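# Separate emitter holder from filter cube, stand both upright

## Task

Remove the emitter holder from the filter cube, then set it upright next to the remaining half of the cube, with both pieces resting flat on the table (see the reference image named manual).

## Robot and tools

Robot: two arms, left_arm and right_arm, each with six joints and a two-finger gripper. The fingers point along the gripper's +z axis and spread along its y axis. end_effector_position is the spot between the finger pads, roughly 1 cm short of the tips.

Frames: the scene frame has its origin at table-top height, halfway between the nominal arm bases, +z up, +x out across the table, and left_arm on the +y side (this is not the image left). Measured bases: left_arm at (-0.025, +0.355, +0.025) m, quat_wxyz (+1.000, 0, 0, -0.010); right_arm at (+0.005, -0.335, +0.002) m, quat_wxyz (+1.000, 0, 0, -0.022). Hand positions, orientations, velocities and wrist-camera poses are reported in each arm's own base frame; fixed cameras and the table use the scene frame. Printed hand poses can be off by a few cm, more at long reach.

A row: 14 plain numbers, absolute joint targets in radians plus opening. First left_arm's 7, then right_arm's 7, always all 14 even if one arm stays put. Within each arm the order is: wrist pitch, elbow, wrist yaw, wrist roll, shoulder, waist, opening. Elbow and wrist pitch have inverted signs in everything you send and read. Nominal ranges in the arm's own signs: waist -2.618 to 3.054, shoulder 0.000 to 3.142, elbow 0.000 to 3.142 (so -3.142 to 0.000 as you write it), wrist pitch -1.571 to 1.571 (sign flipped, same span), wrist yaw -1.571 to 1.571, wrist roll -2.094 to 2.094. Real limits may differ by up to 0.059 rad; a target more than 0.059 beyond a limit and beyond the current angle is rejected, and one past the real stop is clipped there ('joint sent to its limit'). Opening runs -1 (closed) to +1 (fully open, pads 0.094 m apart). Each step a joint target is kept within 0.339 rad (waist, shoulder, elbow) or 2.2 rad (wrist joints) of its measured angle, and targets that would move the hand over 200 mm are scaled back.

Tools:
- execute_actions(actions, cameras): actions is a list of actions; each action is up to 15 rows, one per 1/30 s step, the last row repeating to fill 15 steps. An empty list returns state plus images. cameras: list of names, ["all"], or []; an unknown name voids the call.
- move(target, speed, blend, opening_speed, grip_force, blocking, cameras): target is one 14-number row or up to 15 rows, absolute joint goals as above; all joints move together, so hands travel in curves with no obstacle avoidance. speed in rad/s for the joint with most to travel, 0.01 to 12.57, default 0.5, one value or one per target. blend in rad rounds corners between rows (0 = stop at each). opening_speed is the rate of opening change per second on the -1..+1 scale, at least 0.2. grip_force is newtons per pad, 10 to 50, one value or one per arm; it persists, and low values close slowly. blocking=false returns early while motion continues; a new move replaces a running one. Whole list must fit in 10 s.
- wait(seconds 0 to 10, cameras): hold last commands, letting a running move go on.
- stop(cameras): brake the current move.
- zoom_image(camera, region [x0,y0,x1,y1] pixels, at most 504x504): enlarge part of the newest image. Cameras: cam_head_left, cam_head_right, cam_high, cam_low, cam_left_wrist, cam_right_wrist, each 896x504.
- show_instructions(): shows the reference image(s).
- finished_scene(scene): ends the current scene irrevocably; give its number, printed at the end of each result.

Reading results: 'Joint positions' and 'Joint velocities' list each arm's joints in the order above, then the pad gap in m. 'within noise' means an arm is essentially still. 'Joint targets' are what joints are currently driven toward; resend them to hold still. 'Tool commands' shows current gripper commands; resend a gripper's value to keep it (0 means half open). grip_measured is the measured opening on the command scale; empty it reads up to 2.5 mm wide, on a hard part about 3 mm narrow. grip_effort_nm is a smoothed motor effort, negative closing; it cannot by itself prove a grasp. Joint torques include the arm's own weight; entries 2, 5 and 6 wrap at ±28 N m. 'joint command not followed' means the clearance check altered a step. move adds a 'move:' line: done, off_target (resting over 0.035 rad from goal), moving, held, or fault, and limits=held if steps were withheld. Done does not tell you about contact. MOTOR HOT appears at 75 °C; at 90 °C the arm folds and idles; at 100 °C it collapses.

Cautions: to release, command an opening well above grip_measured. Close slowly on fragile items. Faster moves and targets set deeper past a contact hit harder. Avoid arm-to-arm contact, and never close a gripper on the other arm's fingers. Do not drop or throw the parts, let them fall far, knock them off the table, or strike the table or the camera stand behind the arms. Avoid loading the wrist camera cables. Don't hold loads or stretched poses longer than needed, to limit heating. Loose parts may occasionally be nudged by an outside push, so check before ending.

Each tool is called after ">>>" by a JSON object that holds its "api" and its "payload", one argument or row to a line.

Reference images:

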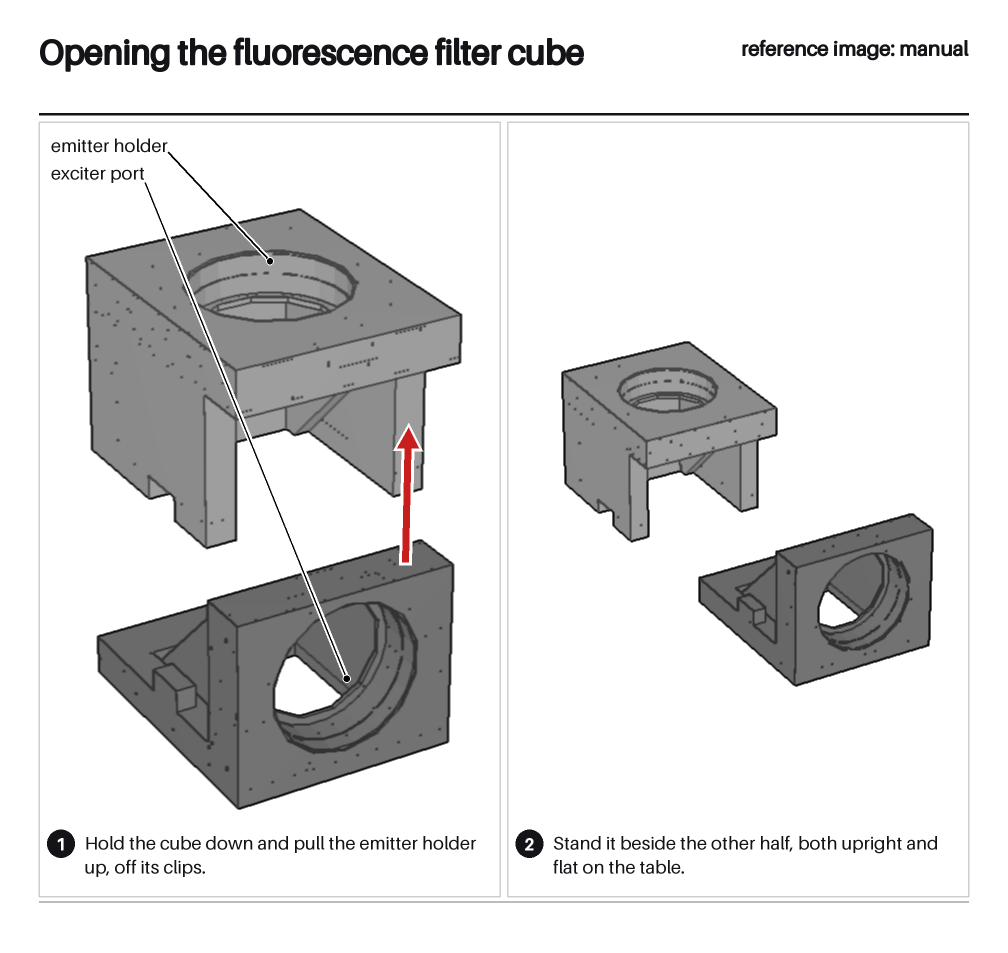

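## Session

>>> {"api": "execute_actions", "payload": {
  "actions": []
}}

Scene clock: 0.00 s.
left_arm: end_effector_position=(+0.3882, -0.0015, +0.3983) grip_measured=+1.000 grip_effort_nm=n/a end_effector_quat_wxyz=(+0.696, +0.000, +0.718, -0.010) | right_arm: end_effector_position=(+0.4113, -0.0020, +0.1383) grip_measured=+1.000 grip_effort_nm=n/a end_effector_quat_wxyz=(+0.613, +0.024, +0.787, -0.064)
Joint names: [wrist pitch, elbow, wrist yaw, wrist roll, shoulder, waist]
Joint positions: left_arm=[0.017 -1.05 0.016 -0.013 1.064 0.001 0.094] | right_arm=[-0.799 -0.433 0.215 -0.019 1.481 0.086 0.094]
Joint velocities: within noise
Joint torques (N m): no reading
Heat: left arm: 22 °C; right arm: 23 °C.
Joint targets: left_arm=[0.019 -1.059 0.016 -0.014 1.056 0.001] | right_arm=[-0.800 -0.441 0.217 -0.020 1.473 0.086]
Tool commands: left_gripper/opening=+1.0 right_gripper/opening=+1.0

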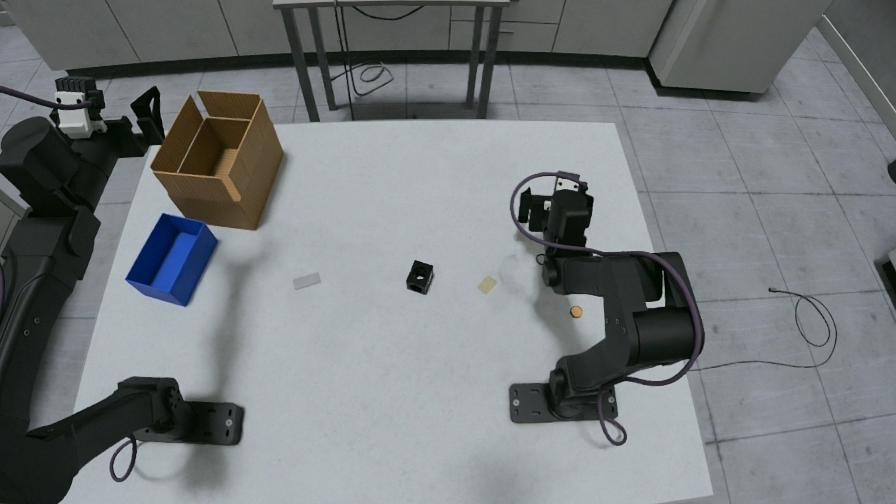

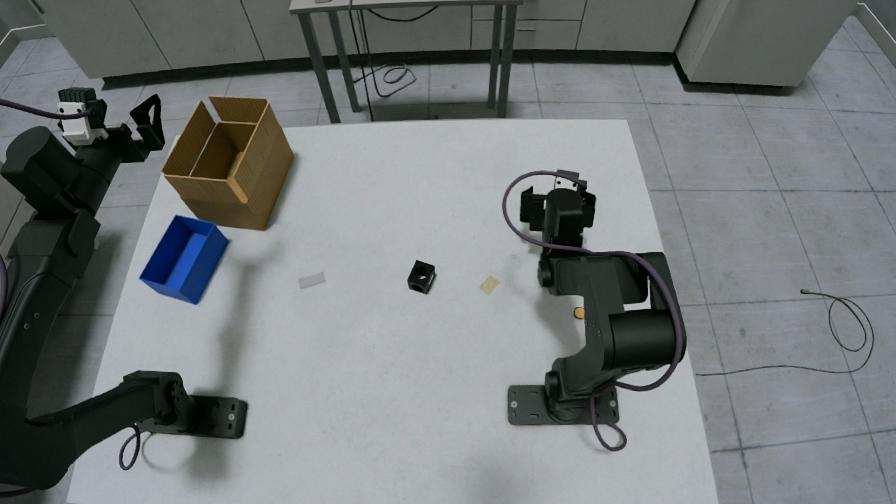

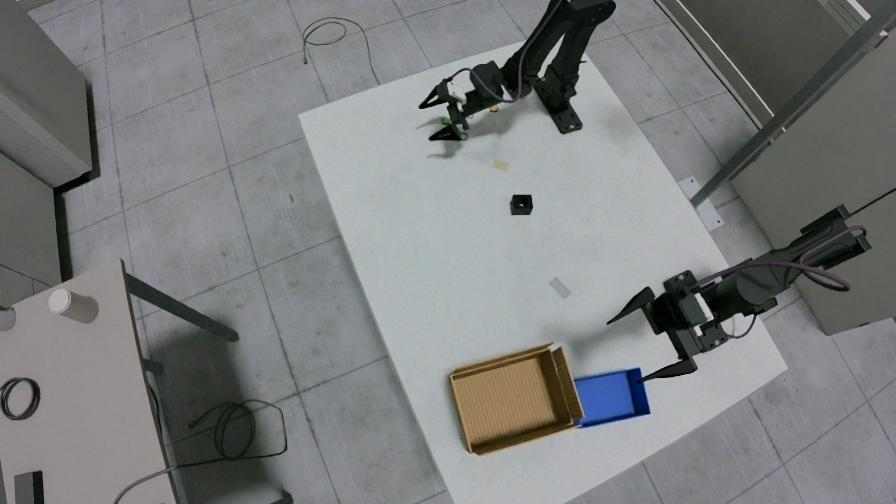

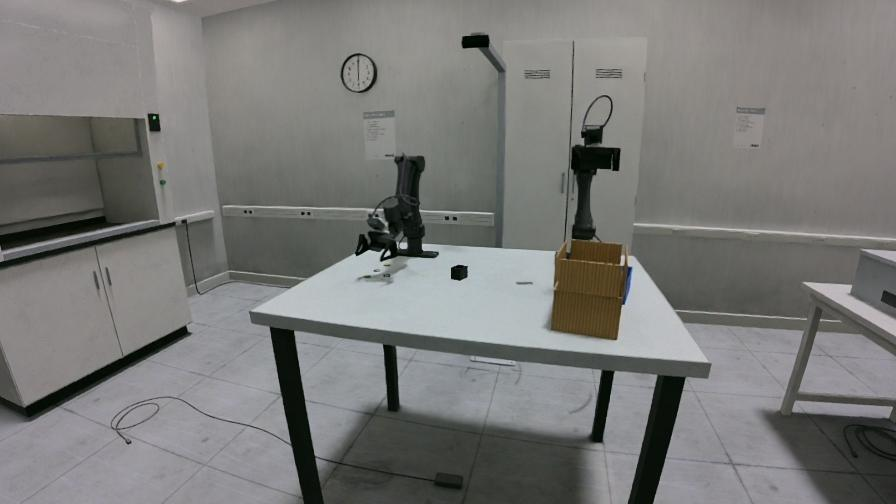

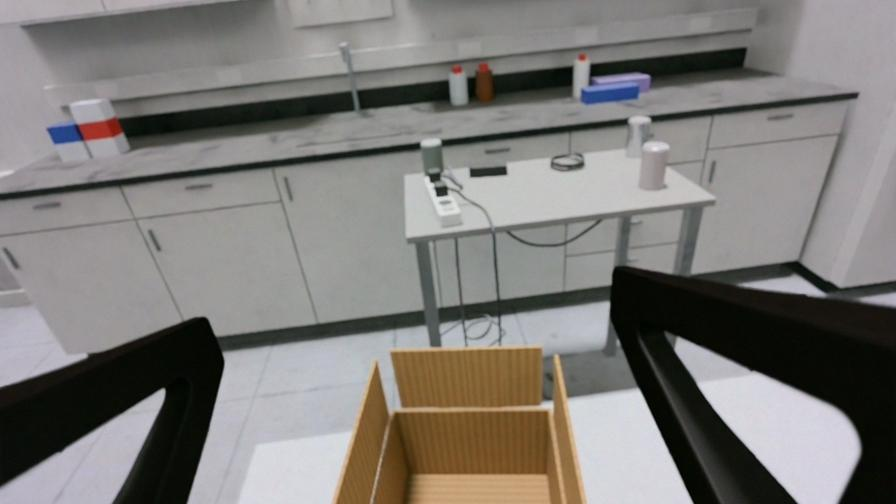

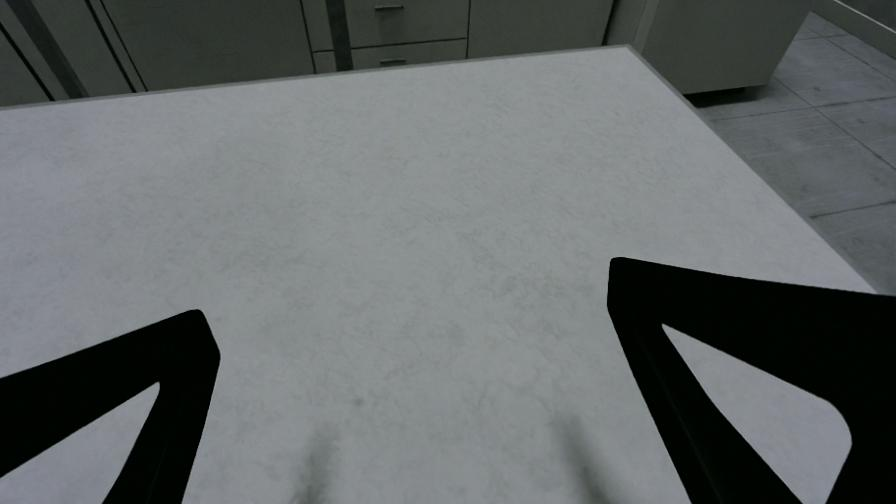

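>>> {"api": "zoom_image", "payload": {
  "camera": "cam_head_left",
  "region": [380, 240, 500, 310]
}}

>>> {"api": "zoom_image", "payload": {
  "camera": "cam_high",
  "region": [470, 170, 570, 240]
}}

>>> {"api": "zoom_image", "payload": {
  "camera": "cam_low",
  "region": [410, 240, 510, 300]
}}

>>> {"api": "zoom_image", "payload": {
  "camera": "cam_head_right",
  "region": [380, 240, 500, 310]
}}

Scaled by 4.200 from the camera's 896x504 image, which has a finer 1280x720 frame.

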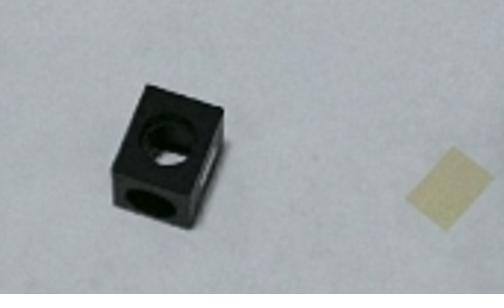

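Scaled by 5.040 from the camera's 896x504 image, which has a finer 1280x720 frame.

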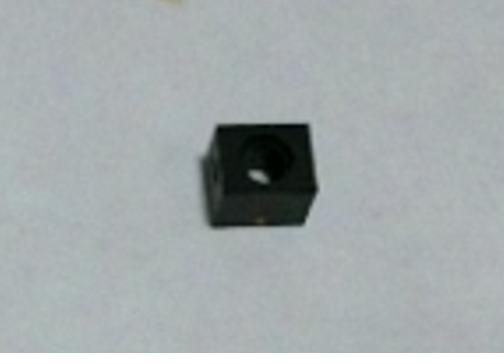

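Scaled by 5.040 from the camera's 896x504 image, which has a finer 1280x720 frame.

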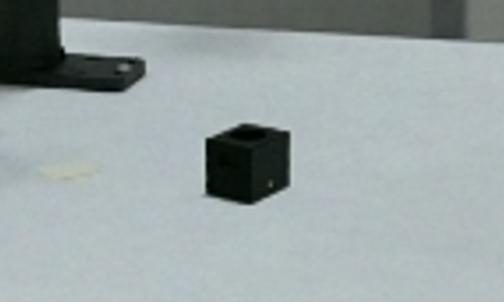

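Scaled by 4.200 from the camera's 896x504 image, which has a finer 1280x720 frame.

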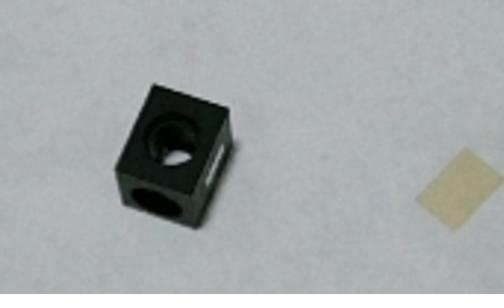

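>>> {"api": "move", "payload": {
  "target": [
    [0.6, -1.5, 0.5, 0.7, 1.8, -0.2, 1, 1.2, -1.7, 0.5, -0.8, 1.9, 0.4, 1],
    [1.058, -1.777, 1.045, 1.482, 2.213, -0.356, 1, 1.53, -1.883, 0.683, -1.326, 2.035, 1.472, 1]
  ],
  "speed": 0.9,
  "blend": [0.3, 0],
  "cameras": ["all"]
}}

Scene clock: 25.20 s.
left_arm: end_effector_position=(+0.3565, -0.2938, +0.1192) grip_measured=+1.000 grip_effort_nm=0.05 end_effector_quat_wxyz=(+0.293, +0.704, +0.515, -0.390) | right_arm: end_effector_position=(+0.1442, +0.3557, +0.1669) grip_measured=+1.000 grip_effort_nm=0.00 end_effector_quat_wxyz=(+0.012, +0.932, -0.149, +0.330)
Joint names: [wrist pitch, elbow, wrist yaw, wrist roll, shoulder, waist]
Joint positions: left_arm=[1.039 -1.754 1.017 1.473 2.192 -0.353 0.094] | right_arm=[1.495 -1.858 0.669 -1.318 2.015 1.479 0.094]
Joint torques (N m): left_arm=[-0.41 -6.64 0.75 0.11 -8.98 -0.2] | right_arm=[0.2 -8.18 0.56 -0.13 -8.4 -0.57]
Heat: left arm: 26 °C; right arm: 24 °C.
Joint targets: left_arm=[1.058 -1.777 1.045 1.482 2.213 -0.356] | right_arm=[1.530 -1.883 0.683 -1.326 2.035 1.472]
move: done

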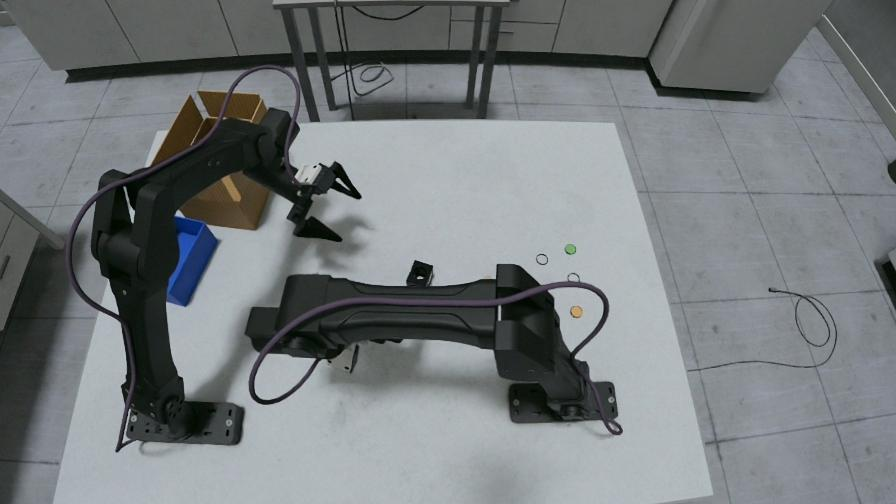

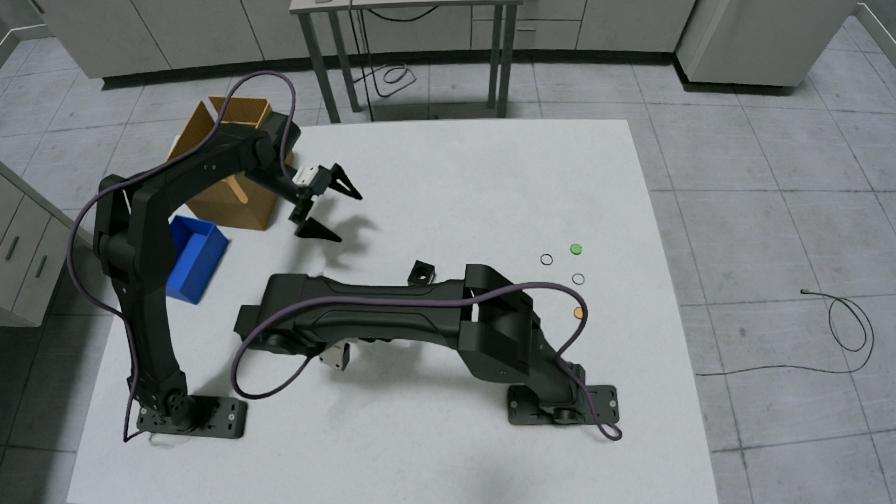

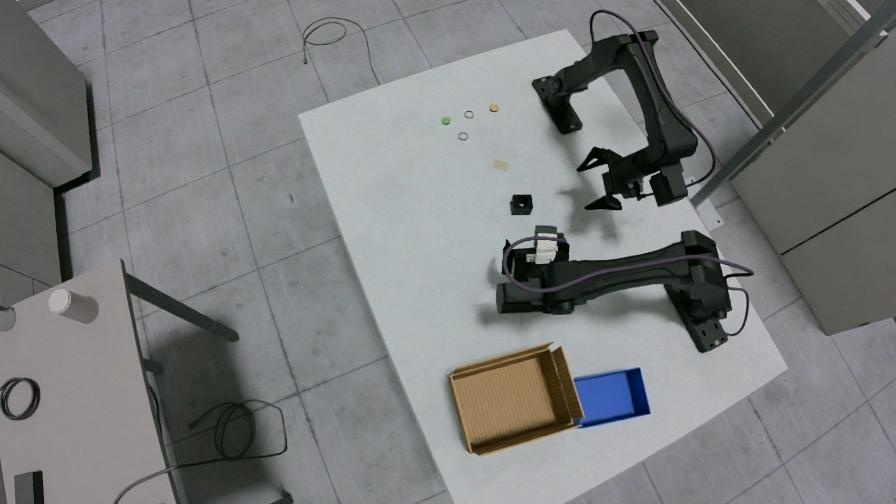

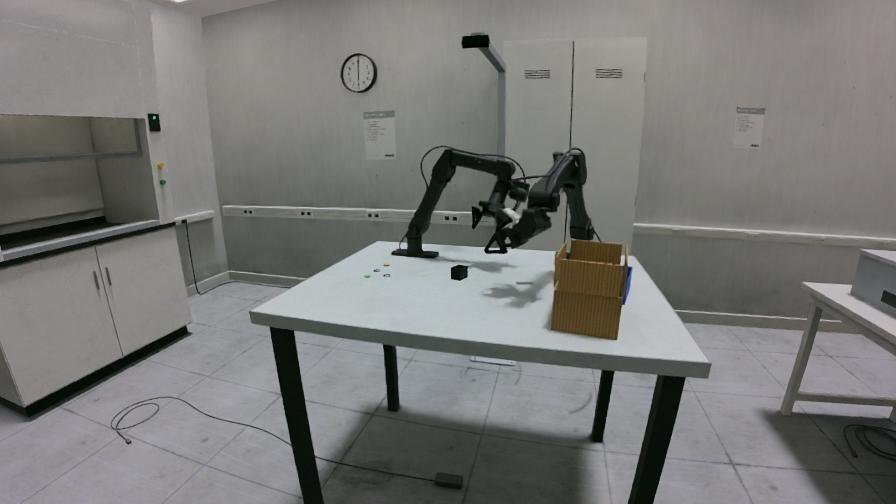

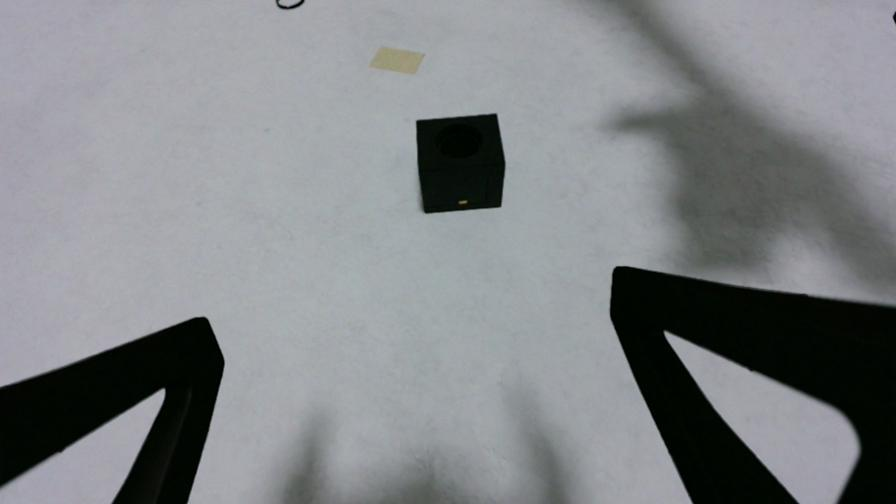

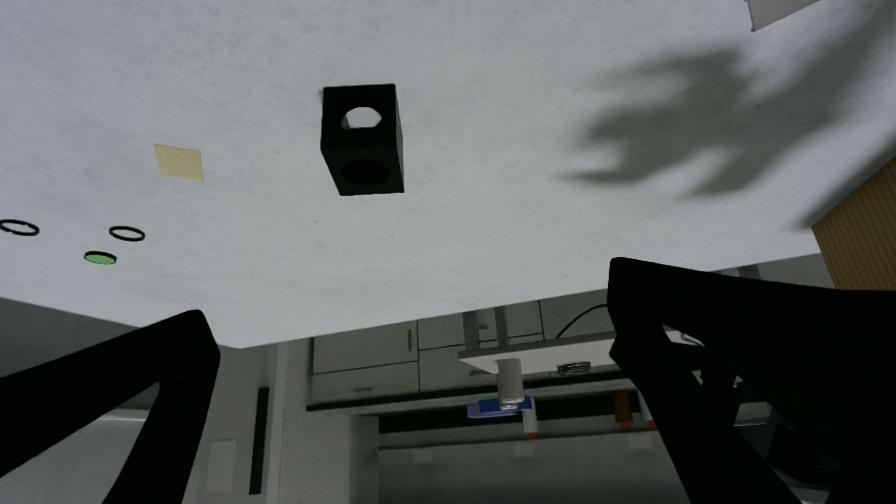

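>>> {"api": "zoom_image", "payload": {
  "camera": "cam_left_wrist",
  "region": [400, 100, 526, 226]
}}

>>> {"api": "zoom_image", "payload": {
  "camera": "cam_right_wrist",
  "region": [300, 70, 426, 206]
}}

>>> {"api": "zoom_image", "payload": {
  "camera": "cam_low",
  "region": [440, 255, 480, 285]
}}

Scaled by 4.000 from the camera's 896x504 image, which has a finer 1280x720 frame.

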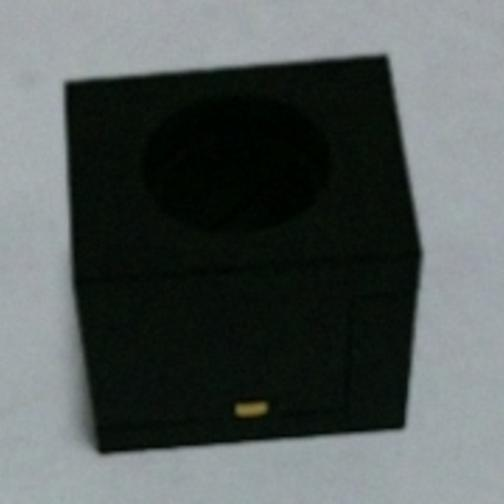

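Scaled by 3.706 from the camera's 896x504 image, which has a finer 1280x720 frame.

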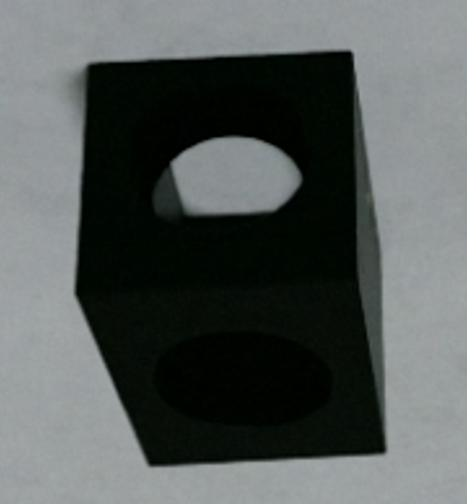

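Scaled by 12.600 from the camera's 896x504 image, which has a finer 1280x720 frame.

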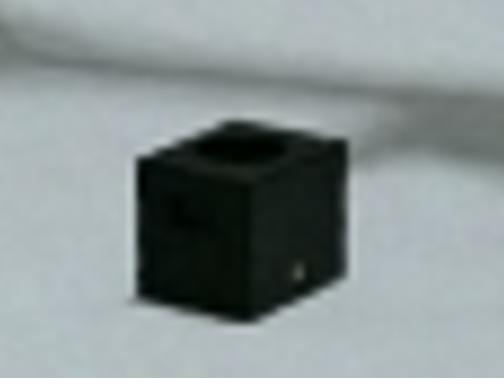

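>>> {"api": "move", "payload": {
  "target": [0.398, -1.416, 1.21, 1.31, 2.344, -0.403, 1, 1.332, -1.545, 0.846, 1.896, 2.031, 1.496, 1],
  "speed": 1.2,
  "cameras": ["cam_head_left", "cam_high", "cam_left_wrist", "cam_right_wrist"]
}}

Scene clock: 38.33 s.
left_arm: end_effector_position=(+0.3387, -0.3212, +0.0254) grip_measured=+1.000 grip_effort_nm=0.05 end_effector_quat_wxyz=(+0.345, +0.670, +0.483, -0.446) | right_arm: end_effector_position=(+0.1581, +0.3269, +0.1124) grip_measured=+1.000 grip_effort_nm=0.00 end_effector_quat_wxyz=(+0.402, +0.138, +0.904, -0.051)
Joint names: [wrist pitch, elbow, wrist yaw, wrist roll, shoulder, waist]
Joint positions: left_arm=[0.409 -1.425 1.183 1.316 2.318 -0.396 0.094] | right_arm=[1.322 -1.556 0.815 1.882 2.015 1.487 0.094]
Joint torques (N m): left_arm=[-0.97 -3.47 0.74 -0.1 -8.79 -0.59] | right_arm=[0.17 -4.44 0.79 0.13 -8.42 0.72]
Heat: left arm: 24 °C; right arm: 23 °C.
Joint targets: left_arm=[0.398 -1.416 1.210 1.310 2.344 -0.403] | right_arm=[1.332 -1.545 0.846 1.896 2.031 1.496]
move: done
Images, in order (width x height): cam_head_left 896x504, cam_high 896x504, cam_left_wrist 896x504, cam_right_wrist 896x504.

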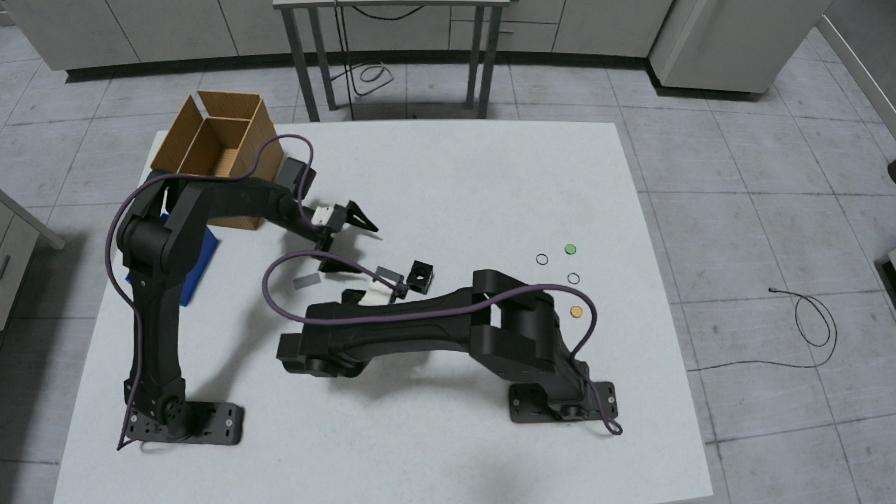

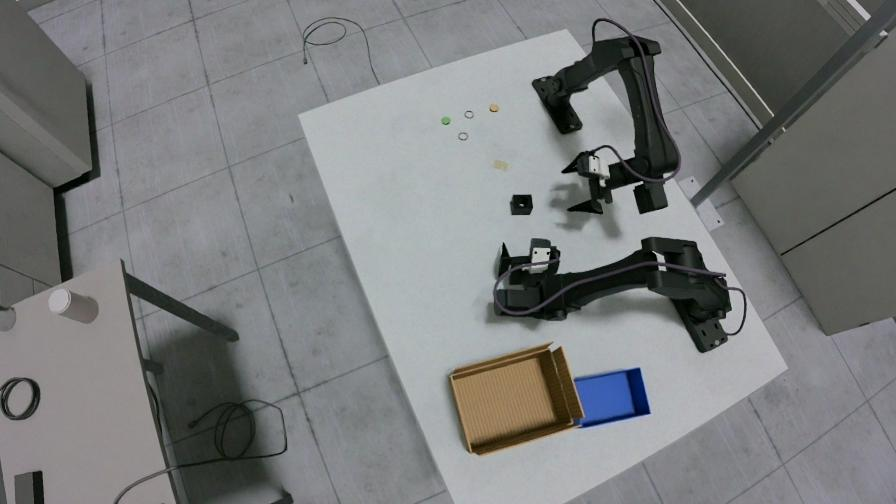

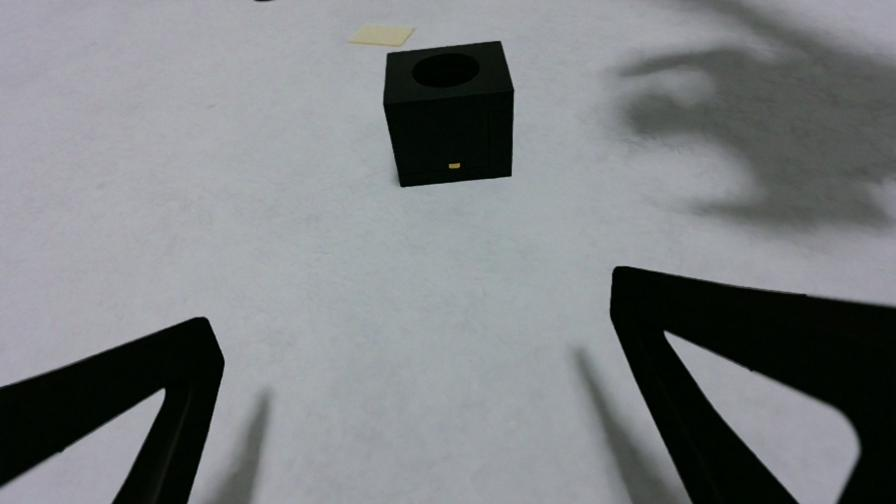

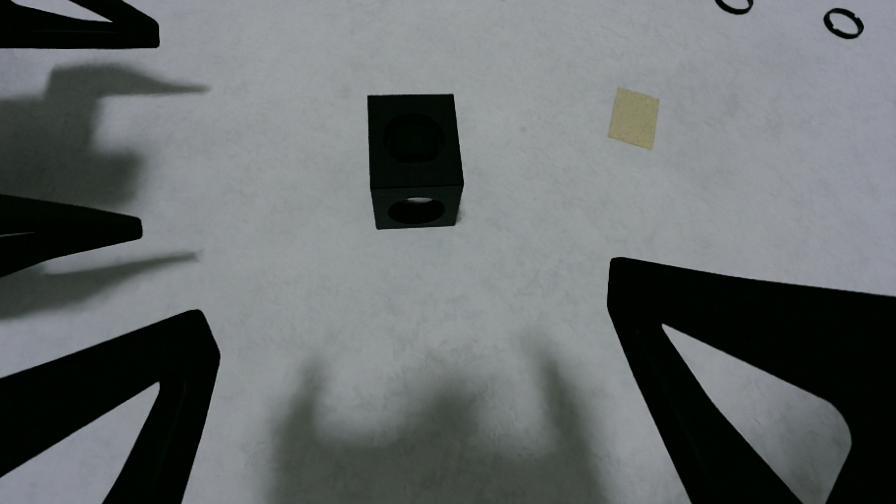

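>>> {"api": "move", "payload": {
  "target": [-0.106, -1.281, 1.171, 0.952, 2.378, -0.547, 1, 1.332, -1.545, 0.846, 1.896, 2.031, 1.496, 1],
  "speed": 0.4,
  "cameras": ["cam_high", "cam_left_wrist", "cam_right_wrist"]
}}

Scene clock: 44.23 s.
left_arm: end_effector_position=(+0.3073, -0.3776, +0.0045) grip_measured=+1.000 grip_effort_nm=0.05 end_effector_quat_wxyz=(+0.351, +0.664, +0.473, -0.461) | right_arm: end_effector_position=(+0.1581, +0.3269, +0.1124) grip_measured=+1.000 grip_effort_nm=0.00 end_effector_quat_wxyz=(+0.403, +0.139, +0.903, -0.051)
Joint names: [wrist pitch, elbow, wrist yaw, wrist roll, shoulder, waist]
Joint positions: left_arm=[-0.094 -1.29 1.161 0.957 2.351 -0.543 0.094] | right_arm=[1.322 -1.556 0.815 1.883 2.015 1.487 0.094]
Joint torques (N m): left_arm=[-1.38 -3.21 0.5 -0.06 -8.66 -0.28] | right_arm=[0.19 -4.49 0.79 0.11 -8.42 0.7]
Heat: left arm: 24 °C; right arm: 23 °C.
Joint targets: left_arm=[-0.106 -1.281 1.171 0.952 2.378 -0.547] | right_arm=[1.332 -1.545 0.846 1.896 2.031 1.496]
move: done
Images, in order (width x height): cam_high 896x504, cam_left_wrist 896x504, cam_right_wrist 896x504.

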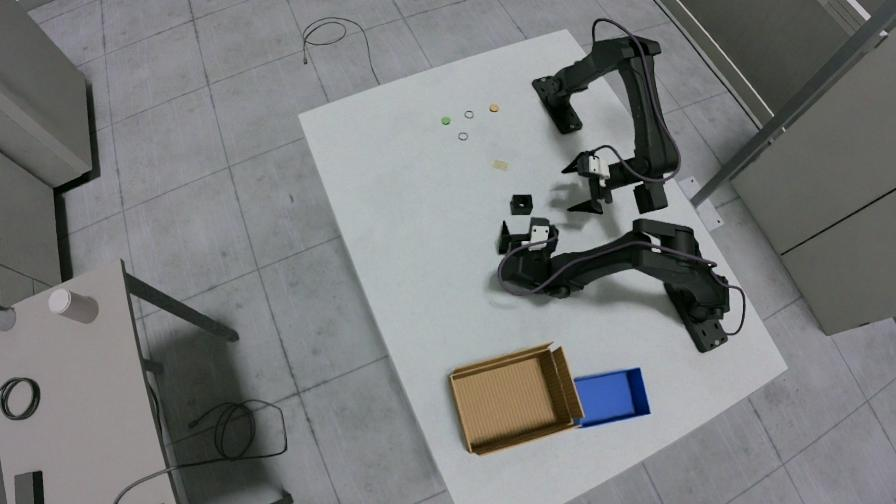

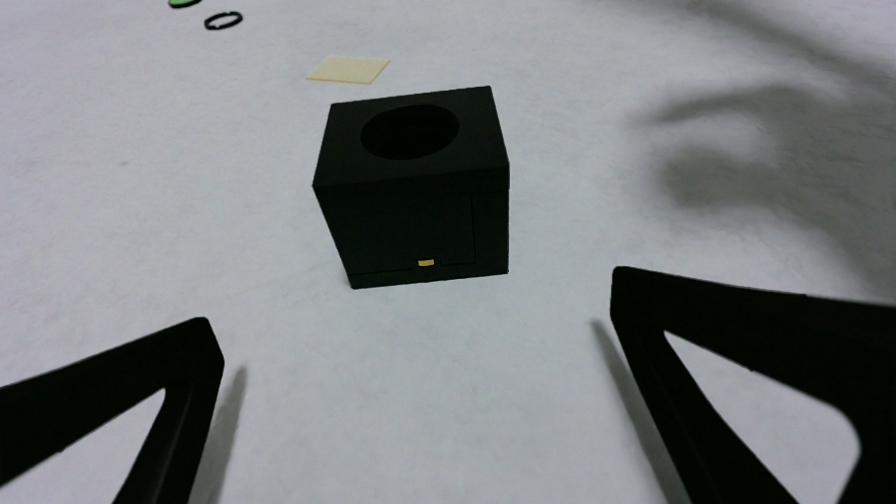

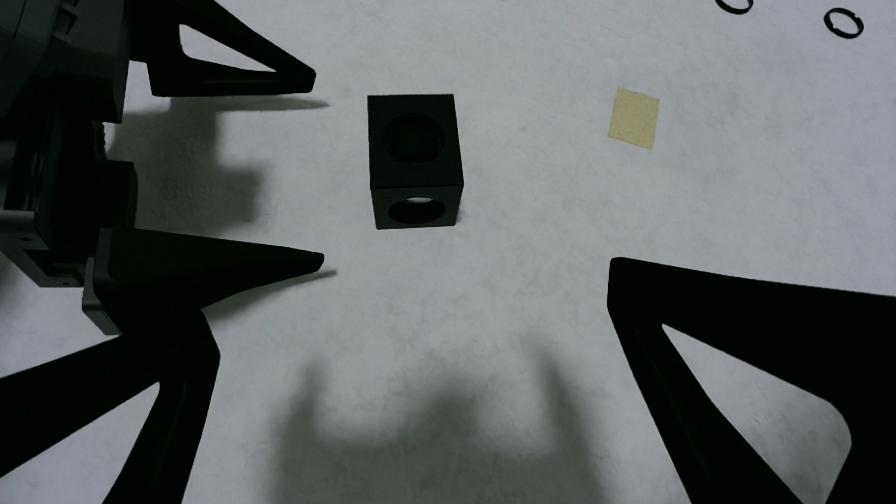

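>>> {"api": "move", "payload": {
  "target": [-0.326, -1.284, 1.103, 0.751, 2.418, -0.655, 1, 1.332, -1.545, 0.846, 1.896, 2.031, 1.496, 1],
  "speed": 0.25,
  "cameras": ["cam_high", "cam_left_wrist", "cam_right_wrist"]
}}

Scene clock: 48.97 s.
left_arm: end_effector_position=(+0.2891, -0.4212, -0.0003) grip_measured=+1.000 grip_effort_nm=0.05 end_effector_quat_wxyz=(+0.351, +0.662, +0.472, -0.464) | right_arm: end_effector_position=(+0.1581, +0.3269, +0.1124) grip_measured=+1.000 grip_effort_nm=-0.01 end_effector_quat_wxyz=(+0.403, +0.139, +0.903, -0.051)
Joint names: [wrist pitch, elbow, wrist yaw, wrist roll, shoulder, waist]
Joint positions: left_arm=[-0.314 -1.29 1.096 0.756 2.39 -0.652 0.094] | right_arm=[1.322 -1.556 0.815 1.883 2.015 1.487 0.094]
Joint torques (N m): left_arm=[-1.53 -3.51 0.41 -0.07 -8.83 -0.2] | right_arm=[0.16 -4.48 0.8 0.11 -8.44 0.66]
Heat: left arm: 24 °C; right arm: 23 °C.
Joint targets: left_arm=[-0.326 -1.284 1.103 0.751 2.418 -0.655] | right_arm=[1.332 -1.545 0.846 1.896 2.031 1.496]
move: done
Images, in order (width x height): cam_high 896x504, cam_left_wrist 896x504, cam_right_wrist 896x504.

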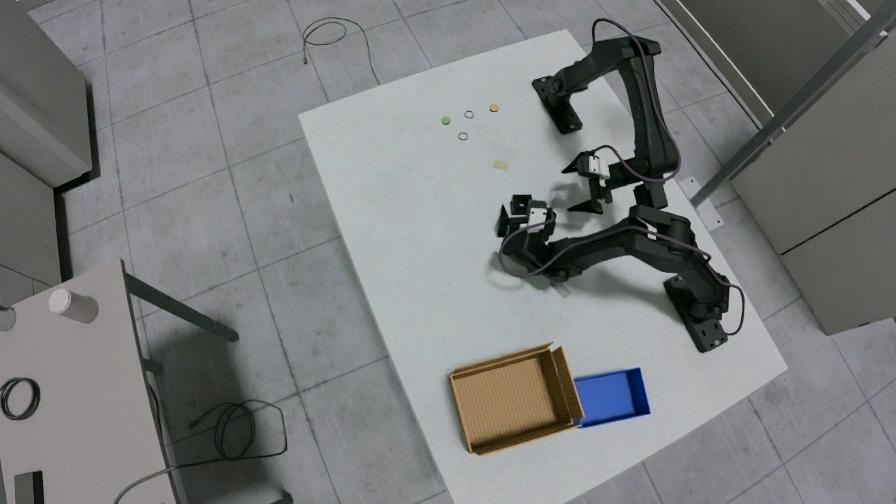

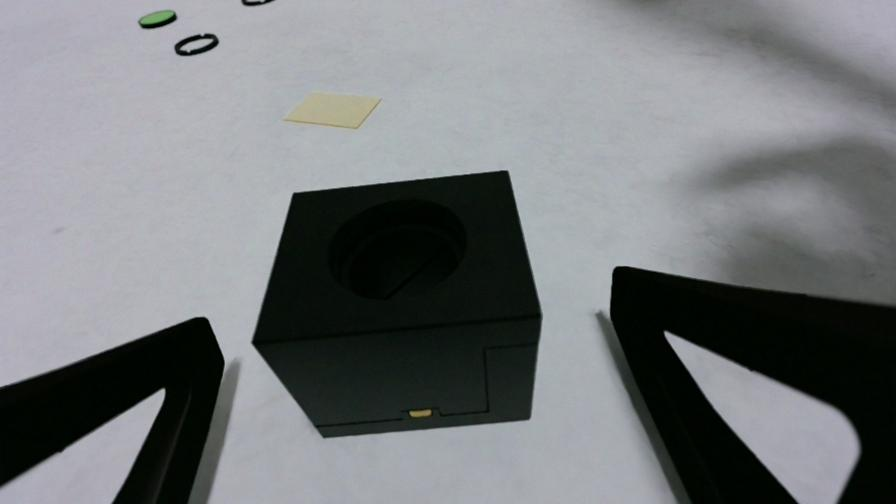

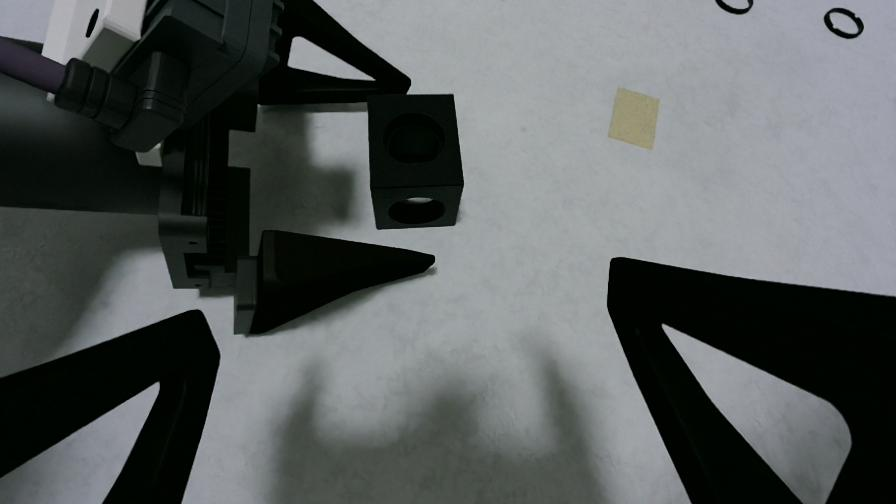

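>>> {"api": "zoom_image", "payload": {
  "camera": "cam_right_wrist",
  "region": [340, 70, 480, 290]
}}

>>> {"api": "zoom_image", "payload": {
  "camera": "cam_left_wrist",
  "region": [190, 290, 690, 500]
}}

Scaled by 2.291 from the camera's 896x504 image, which has a finer 1280x720 frame.

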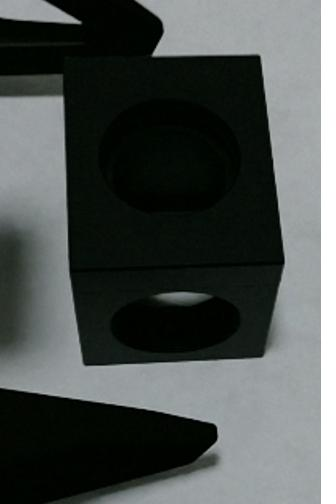

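Scaled by 1.008 from the camera's 896x504 image, which has a finer 1280x720 frame.

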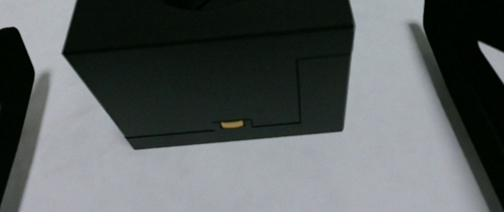

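>>> {"api": "move", "payload": {
  "target": [-0.336, -1.286, 1.103, 0.751, 2.430, -0.655, 0.25, 1.332, -1.545, 0.846, 1.896, 2.031, 1.496, 1],
  "speed": 0.2,
  "opening_speed": 0.6,
  "cameras": ["cam_left_wrist", "cam_right_wrist"]
}}

Scene clock: 67.33 s.
left_arm: end_effector_position=(+0.2889, -0.4210, -0.0047) grip_measured=+0.252 grip_effort_nm=-0.03 end_effector_quat_wxyz=(+0.350, +0.662, +0.473, -0.464) | right_arm: end_effector_position=(+0.1581, +0.3269, +0.1124) grip_measured=+1.000 grip_effort_nm=0.00 end_effector_quat_wxyz=(+0.403, +0.139, +0.903, -0.051)
Joint names: [wrist pitch, elbow, wrist yaw, wrist roll, shoulder, waist]
Joint positions: left_arm=[-0.324 -1.29 1.096 0.754 2.402 -0.652 0.059] | right_arm=[1.322 -1.556 0.815 1.883 2.015 1.487 0.094]
Joint torques (N m): left_arm=[-1.55 -3.64 0.4 -0.06 -8.83 -0.27] | right_arm=[0.19 -4.49 0.82 0.11 -8.36 0.66]
Heat: left arm: 25 °C; right arm: 23 °C.
Joint targets: left_arm=[-0.336 -1.286 1.103 0.751 2.430 -0.655] | right_arm=[1.332 -1.545 0.846 1.896 2.031 1.496]
move: done
Images, in order (width x height): cam_left_wrist 896x504, cam_right_wrist 896x504.

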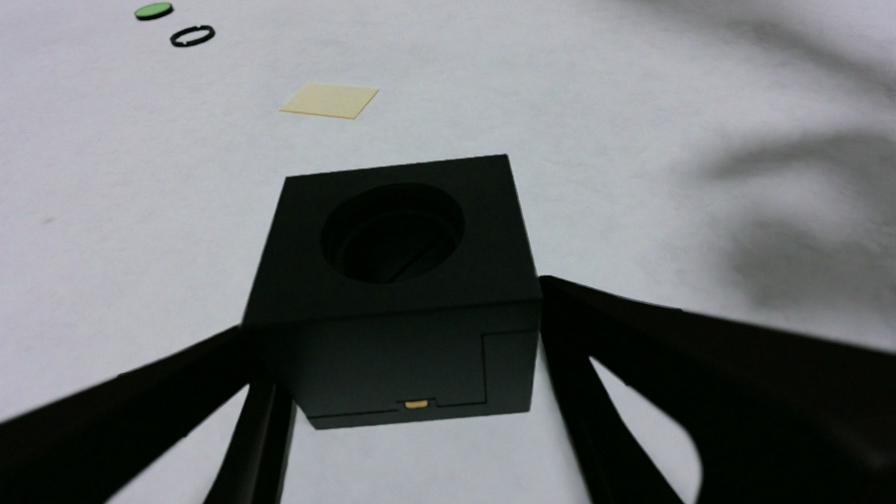

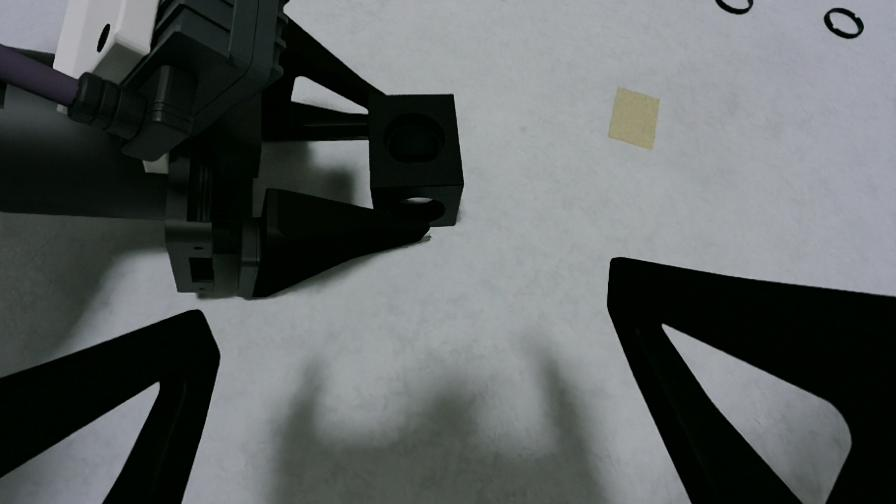

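>>> {"api": "move", "payload": {
  "target": [-0.336, -1.286, 1.103, 0.751, 2.430, -0.655, -0.3, 1.332, -1.545, 0.846, 1.896, 2.031, 1.496, 1],
  "speed": 0.2,
  "opening_speed": 0.3,
  "cameras": ["cam_left_wrist", "cam_right_wrist"]
}}

Scene clock: 69.93 s.
left_arm: end_effector_position=(+0.2893, -0.4212, -0.0046) grip_measured=+0.009 grip_effort_nm=-0.98 end_effector_quat_wxyz=(+0.350, +0.661, +0.474, -0.464) | right_arm: end_effector_position=(+0.1581, +0.3269, +0.1124) grip_measured=+1.000 grip_effort_nm=0.00 end_effector_quat_wxyz=(+0.403, +0.139, +0.903, -0.051)
Joint names: [wrist pitch, elbow, wrist yaw, wrist roll, shoulder, waist]
Joint positions: left_arm=[-0.326 -1.29 1.094 0.752 2.402 -0.652 0.047] | right_arm=[1.322 -1.556 0.815 1.883 2.015 1.487 0.094]
Joint torques (N m): left_arm=[-1.54 -3.59 0.42 -0.03 -8.84 -0.2] | right_arm=[0.17 -4.45 0.8 0.12 -8.39 0.65]
Heat: left arm: 25 °C; right arm: 23 °C.
Joint targets: left_arm=[-0.336 -1.286 1.103 0.751 2.430 -0.655] | right_arm=[1.332 -1.545 0.846 1.896 2.031 1.496]
move: done
Images, in order (width x height): cam_left_wrist 896x504, cam_right_wrist 896x504.

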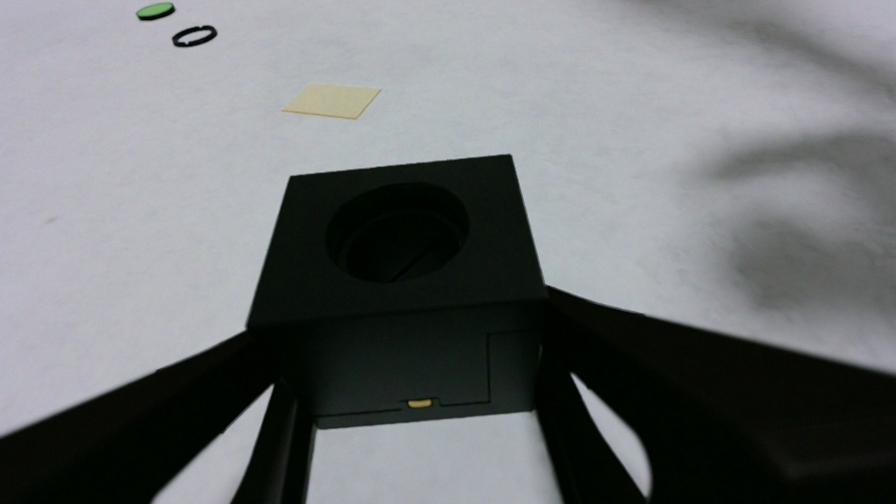

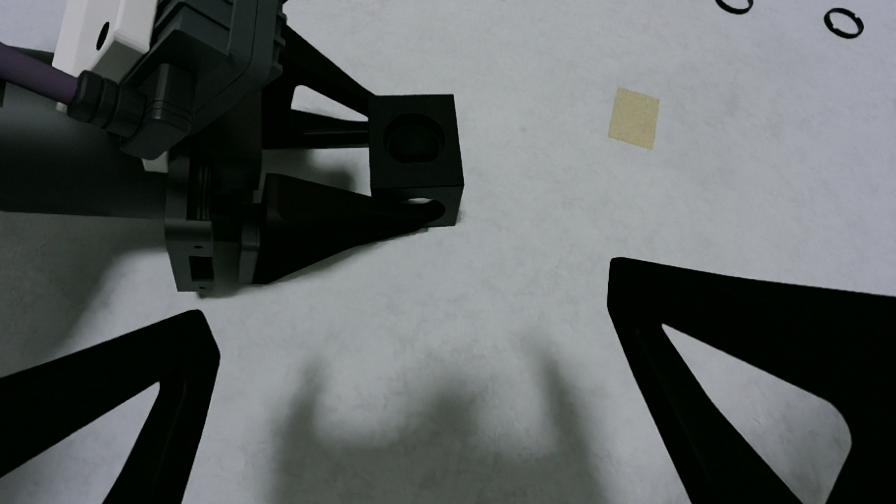

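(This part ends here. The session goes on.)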